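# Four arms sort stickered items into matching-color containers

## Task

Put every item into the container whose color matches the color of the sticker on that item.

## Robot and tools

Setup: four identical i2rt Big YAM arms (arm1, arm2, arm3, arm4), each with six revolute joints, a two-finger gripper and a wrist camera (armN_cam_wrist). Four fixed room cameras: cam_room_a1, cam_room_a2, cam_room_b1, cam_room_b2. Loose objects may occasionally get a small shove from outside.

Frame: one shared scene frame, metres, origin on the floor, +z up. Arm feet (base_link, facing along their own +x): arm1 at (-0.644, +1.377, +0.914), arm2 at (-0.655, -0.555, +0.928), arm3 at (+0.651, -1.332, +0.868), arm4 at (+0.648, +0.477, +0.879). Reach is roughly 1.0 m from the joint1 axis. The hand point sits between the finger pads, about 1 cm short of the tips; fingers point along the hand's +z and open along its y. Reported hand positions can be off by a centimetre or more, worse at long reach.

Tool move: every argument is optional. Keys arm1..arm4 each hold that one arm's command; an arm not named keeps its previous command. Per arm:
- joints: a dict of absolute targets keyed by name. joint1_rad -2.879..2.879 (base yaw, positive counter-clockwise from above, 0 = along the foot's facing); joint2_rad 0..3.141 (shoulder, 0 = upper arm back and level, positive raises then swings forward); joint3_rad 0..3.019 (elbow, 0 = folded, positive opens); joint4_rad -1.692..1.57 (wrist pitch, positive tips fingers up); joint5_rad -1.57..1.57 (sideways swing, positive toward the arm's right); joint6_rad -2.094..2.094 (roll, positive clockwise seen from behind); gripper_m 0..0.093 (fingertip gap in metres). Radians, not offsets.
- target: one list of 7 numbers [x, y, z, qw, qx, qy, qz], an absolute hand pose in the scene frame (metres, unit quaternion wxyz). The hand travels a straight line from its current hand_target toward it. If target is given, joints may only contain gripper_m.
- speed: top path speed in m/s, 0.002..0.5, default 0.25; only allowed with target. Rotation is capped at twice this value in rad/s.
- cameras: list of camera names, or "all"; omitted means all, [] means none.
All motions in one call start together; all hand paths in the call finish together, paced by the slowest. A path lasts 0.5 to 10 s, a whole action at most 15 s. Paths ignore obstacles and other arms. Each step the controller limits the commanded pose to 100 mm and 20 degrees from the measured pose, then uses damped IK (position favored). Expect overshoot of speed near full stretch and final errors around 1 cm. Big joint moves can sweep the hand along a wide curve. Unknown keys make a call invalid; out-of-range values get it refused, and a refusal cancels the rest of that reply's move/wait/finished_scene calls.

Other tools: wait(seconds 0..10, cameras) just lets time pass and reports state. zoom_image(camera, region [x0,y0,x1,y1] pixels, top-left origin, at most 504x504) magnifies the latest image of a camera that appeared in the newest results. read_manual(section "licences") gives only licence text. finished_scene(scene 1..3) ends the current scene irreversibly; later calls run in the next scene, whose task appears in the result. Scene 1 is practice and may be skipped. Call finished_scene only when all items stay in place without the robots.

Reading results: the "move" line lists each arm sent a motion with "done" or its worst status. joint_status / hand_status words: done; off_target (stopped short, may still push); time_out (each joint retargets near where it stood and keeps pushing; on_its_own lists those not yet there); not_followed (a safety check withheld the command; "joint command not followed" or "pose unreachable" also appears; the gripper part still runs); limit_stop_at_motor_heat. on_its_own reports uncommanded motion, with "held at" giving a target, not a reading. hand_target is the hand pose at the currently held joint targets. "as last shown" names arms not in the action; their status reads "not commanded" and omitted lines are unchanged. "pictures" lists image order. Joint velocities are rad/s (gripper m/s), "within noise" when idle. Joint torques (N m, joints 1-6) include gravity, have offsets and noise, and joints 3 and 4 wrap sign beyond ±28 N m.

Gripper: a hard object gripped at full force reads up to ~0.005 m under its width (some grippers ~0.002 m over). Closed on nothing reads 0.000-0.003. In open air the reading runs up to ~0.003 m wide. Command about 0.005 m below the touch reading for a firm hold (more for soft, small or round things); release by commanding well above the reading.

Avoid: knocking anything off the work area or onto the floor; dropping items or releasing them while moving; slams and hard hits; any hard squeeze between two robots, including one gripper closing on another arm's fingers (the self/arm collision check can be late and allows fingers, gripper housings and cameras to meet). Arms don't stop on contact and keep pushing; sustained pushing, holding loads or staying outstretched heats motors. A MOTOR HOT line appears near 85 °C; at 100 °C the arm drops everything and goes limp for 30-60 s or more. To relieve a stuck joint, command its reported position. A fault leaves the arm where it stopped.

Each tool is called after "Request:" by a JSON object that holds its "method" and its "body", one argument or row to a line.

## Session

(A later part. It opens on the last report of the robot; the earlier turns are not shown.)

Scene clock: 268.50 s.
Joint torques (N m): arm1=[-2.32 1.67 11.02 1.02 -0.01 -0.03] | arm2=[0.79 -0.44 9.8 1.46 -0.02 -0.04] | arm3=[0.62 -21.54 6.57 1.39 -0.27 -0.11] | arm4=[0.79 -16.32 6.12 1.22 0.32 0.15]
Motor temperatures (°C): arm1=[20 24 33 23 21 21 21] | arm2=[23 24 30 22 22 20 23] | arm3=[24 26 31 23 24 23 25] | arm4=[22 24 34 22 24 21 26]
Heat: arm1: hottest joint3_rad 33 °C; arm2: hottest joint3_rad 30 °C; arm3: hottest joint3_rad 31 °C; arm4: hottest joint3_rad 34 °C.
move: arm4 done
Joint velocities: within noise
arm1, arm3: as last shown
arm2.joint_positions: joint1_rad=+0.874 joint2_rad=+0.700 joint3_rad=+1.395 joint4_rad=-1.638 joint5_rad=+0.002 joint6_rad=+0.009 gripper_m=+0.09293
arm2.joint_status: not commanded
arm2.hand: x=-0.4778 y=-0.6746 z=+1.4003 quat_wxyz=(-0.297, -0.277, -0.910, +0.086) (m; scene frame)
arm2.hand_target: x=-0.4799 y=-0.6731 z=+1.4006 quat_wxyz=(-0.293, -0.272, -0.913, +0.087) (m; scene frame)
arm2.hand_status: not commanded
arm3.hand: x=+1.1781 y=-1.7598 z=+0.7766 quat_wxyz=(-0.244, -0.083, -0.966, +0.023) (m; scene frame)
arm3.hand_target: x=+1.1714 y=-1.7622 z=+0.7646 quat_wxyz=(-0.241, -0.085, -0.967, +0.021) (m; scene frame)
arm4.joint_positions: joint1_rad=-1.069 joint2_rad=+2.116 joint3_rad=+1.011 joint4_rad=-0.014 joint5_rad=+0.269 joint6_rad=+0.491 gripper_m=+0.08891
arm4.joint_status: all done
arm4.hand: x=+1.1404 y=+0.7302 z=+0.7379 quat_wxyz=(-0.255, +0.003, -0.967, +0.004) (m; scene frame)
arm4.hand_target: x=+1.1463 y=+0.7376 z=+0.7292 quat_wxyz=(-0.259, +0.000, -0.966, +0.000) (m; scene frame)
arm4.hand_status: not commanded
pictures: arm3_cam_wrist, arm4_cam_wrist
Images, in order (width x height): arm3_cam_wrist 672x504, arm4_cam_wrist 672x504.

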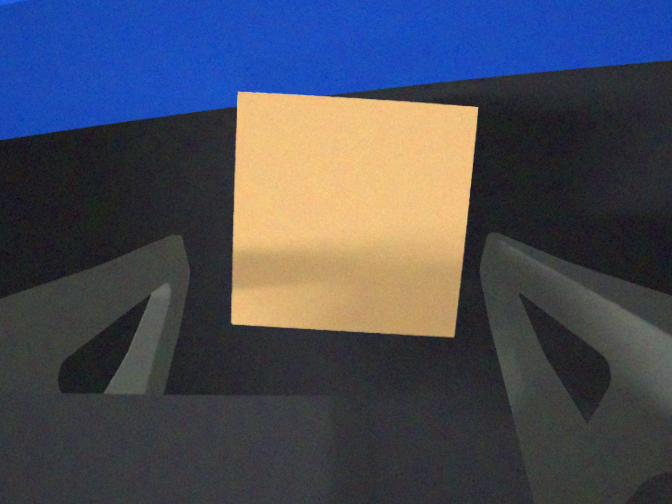

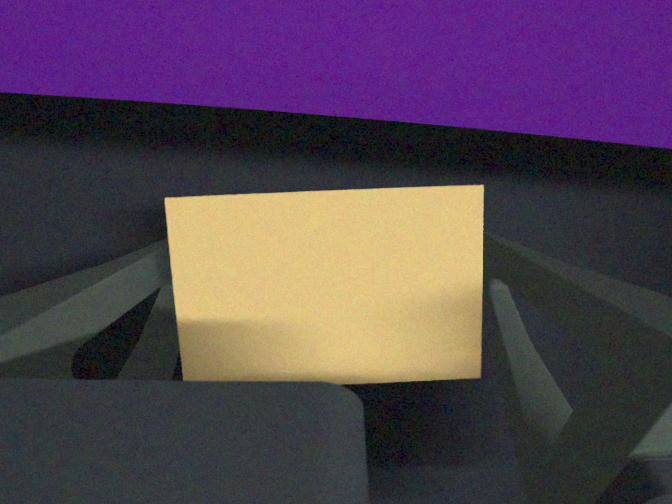

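Request:
{"method": "move", "body": {
  "arm3": {"target":[1.112,-1.752,0.90,0.241,0.0846,0.9666,-0.0211],"speed":0.12},
  "arm4": {"target":[1.09,0.731,0.86,0.2588,0,0.9659,0],"speed":0.12},
  "cameras": []
}}

Request:
{"method": "move", "body": {
  "arm3": {"target":[1.08,-1.74,1.0,0.241,0.0846,0.9666,-0.0211],"speed":0.25},
  "arm4": {"target":[1.03,0.731,0.98,0.2588,0,0.9659,0],"speed":0.25},
  "cameras": ["arm3_cam_wrist","arm4_cam_wrist","cam_room_b1"]
}}

Scene clock: 277.47 s.
Joint torques (N m): arm1=[-1.85 3.08 10.86 1.1 -0.02 -0.04] | arm2=[0.73 -0.56 9.78 1.48 -0.02 -0.05] | arm3=[0.21 -20.48 7.38 0.47 -0.31 -0.11] | arm4=[1.55 -16.38 5.65 0.24 0.44 0.19]
Motor temperatures (°C): arm1=[20 24 33 23 21 21 21] | arm2=[23 24 30 22 22 20 23] | arm3=[24 26 30 23 24 23 24] | arm4=[22 25 33 22 24 21 26]
Heat: arm1: hottest joint3_rad 33 °C; arm2: hottest joint3_rad 30 °C; arm3: hottest joint3_rad 30 °C; arm4: hottest joint3_rad 33 °C.
move: arm3 done; arm4 done
Joint velocities: within noise
arm1, arm2: as last shown
arm3.joint_positions: joint1_rad=+0.885 joint2_rad=+1.928 joint3_rad=+1.328 joint4_rad=-0.570 joint5_rad=-0.291 joint6_rad=-0.574 gripper_m=+0.08697
arm3.joint_status: not commanded
arm3.hand: x=+1.1197 y=-1.7493 z=+0.8998 quat_wxyz=(-0.244, -0.082, -0.966, +0.022) (m; scene frame)
arm3.hand_target: x=+1.1121 y=-1.7520 z=+0.9000 quat_wxyz=(-0.241, -0.085, -0.967, +0.021) (m; scene frame)
arm3.hand_status: done (0.008 m and 0.4 deg from the pose sent, 0.140 m and 0.5 deg at the start)
arm4.joint_positions: joint1_rad=-1.014 joint2_rad=+1.761 joint3_rad=+0.889 joint4_rad=-0.246 joint5_rad=+0.291 joint6_rad=+0.540 gripper_m=+0.08891
arm4.joint_status: not commanded
arm4.hand: x=+1.0938 y=+0.7302 z=+0.8587 quat_wxyz=(-0.261, +0.003, -0.965, -0.001) (m; scene frame)
arm4.hand_target: x=+1.0901 y=+0.7310 z=+0.8600 quat_wxyz=(-0.259, +0.000, -0.966, +0.000) (m; scene frame)
arm4.hand_status: done (0.004 m and 0.5 deg from the pose sent, 0.132 m and 0.7 deg at the start)
pictures: none
No camera images: "cameras" was empty.

Scene clock: 278.73 s.
Joint torques (N m): arm1=[-2.37 2.96 10.93 1.16 -0.02 -0.02] | arm2=[0.73 -0.56 9.83 1.47 -0.01 -0.05] | arm3=[0.32 -17.08 10.3 0.43 -0.31 -0.12] | arm4=[1.08 -11.22 9.01 0.18 0.46 0.17]
Motor temperatures (°C): arm1=[20 24 33 23 21 21 21] | arm2=[23 24 30 22 22 20 23] | arm3=[24 26 30 23 24 23 24] | arm4=[22 25 33 22 24 21 26]
Heat: arm1: hottest joint3_rad 33 °C; arm2: hottest joint3_rad 30 °C; arm3: hottest joint3_rad 30 °C; arm4: hottest joint3_rad 33 °C.
move: arm3 done; arm4 done
Joint velocities: within noise
arm1, arm2: as last shown
arm3.joint_positions: joint1_rad=+0.854 joint2_rad=+1.725 joint3_rad=+1.320 joint4_rad=-0.786 joint5_rad=-0.303 joint6_rad=-0.604 gripper_m=+0.08697
arm3.joint_status: not commanded
arm3.hand: x=+1.0810 y=-1.7313 z=+0.9959 quat_wxyz=(-0.239, -0.083, -0.967, +0.018) (m; scene frame)
arm3.hand_target: x=+1.0799 y=-1.7400 z=+1.0000 quat_wxyz=(-0.241, -0.085, -0.967, +0.021) (m; scene frame)
arm3.hand_status: done (0.010 m and 0.5 deg from the pose sent, 0.108 m and 0.4 deg at the start)
arm4.joint_positions: joint1_rad=-0.921 joint2_rad=+1.407 joint3_rad=+0.858 joint4_rad=-0.602 joint5_rad=+0.329 joint6_rad=+0.625 gripper_m=+0.08891
arm4.joint_status: not commanded
arm4.hand: x=+1.0265 y=+0.7270 z=+0.9763 quat_wxyz=(-0.258, +0.006, -0.966, +0.000) (m; scene frame)
arm4.hand_target: x=+1.0300 y=+0.7310 z=+0.9800 quat_wxyz=(-0.259, +0.000, -0.966, +0.000) (m; scene frame)
arm4.hand_status: done (0.006 m and 0.6 deg from the pose sent, 0.137 m and 0.5 deg at the start)
pictures: arm3_cam_wrist, arm4_cam_wrist, cam_room_b1
Images, in order (width x height): arm3_cam_wrist 672x504, arm4_cam_wrist 672x504, cam_room_b1 672x504.

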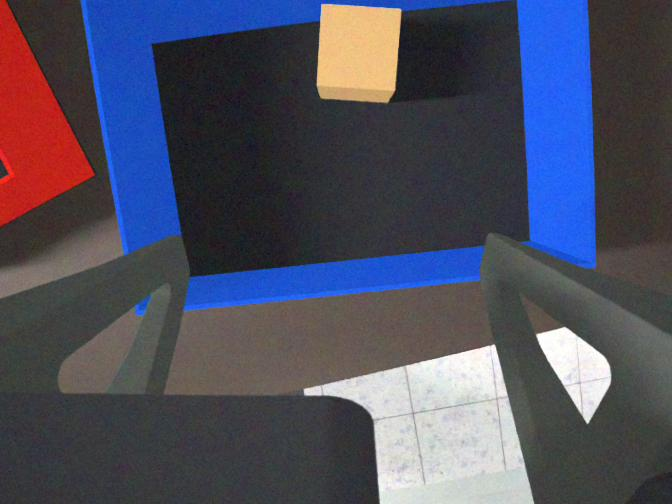

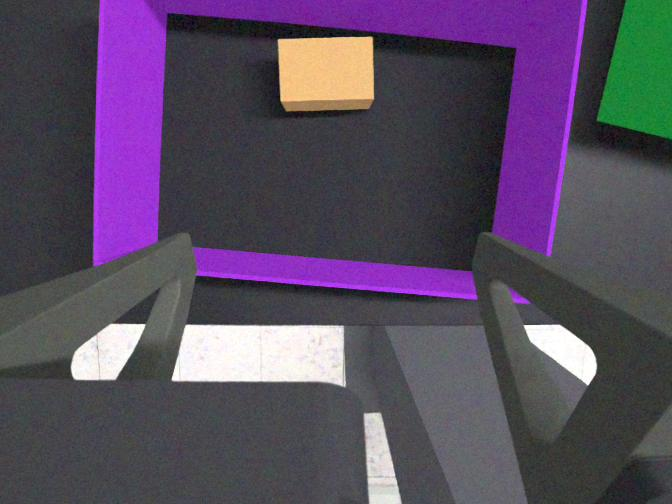

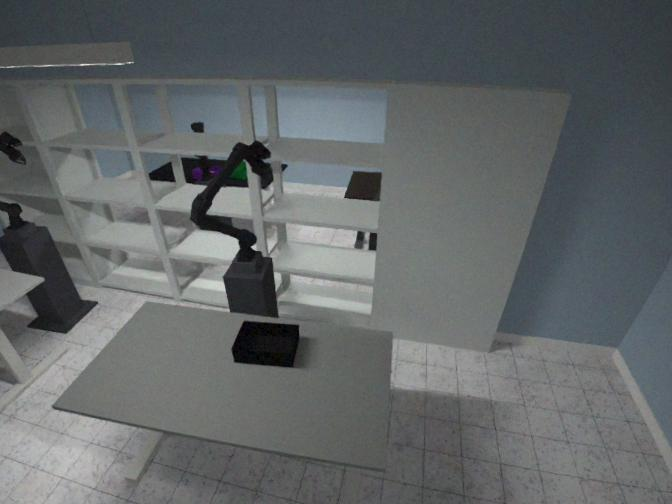

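Both items are in place.

Request:
{"method": "finished_scene", "body": {
  "scene": 3
}}

The scene is finished: the task was done.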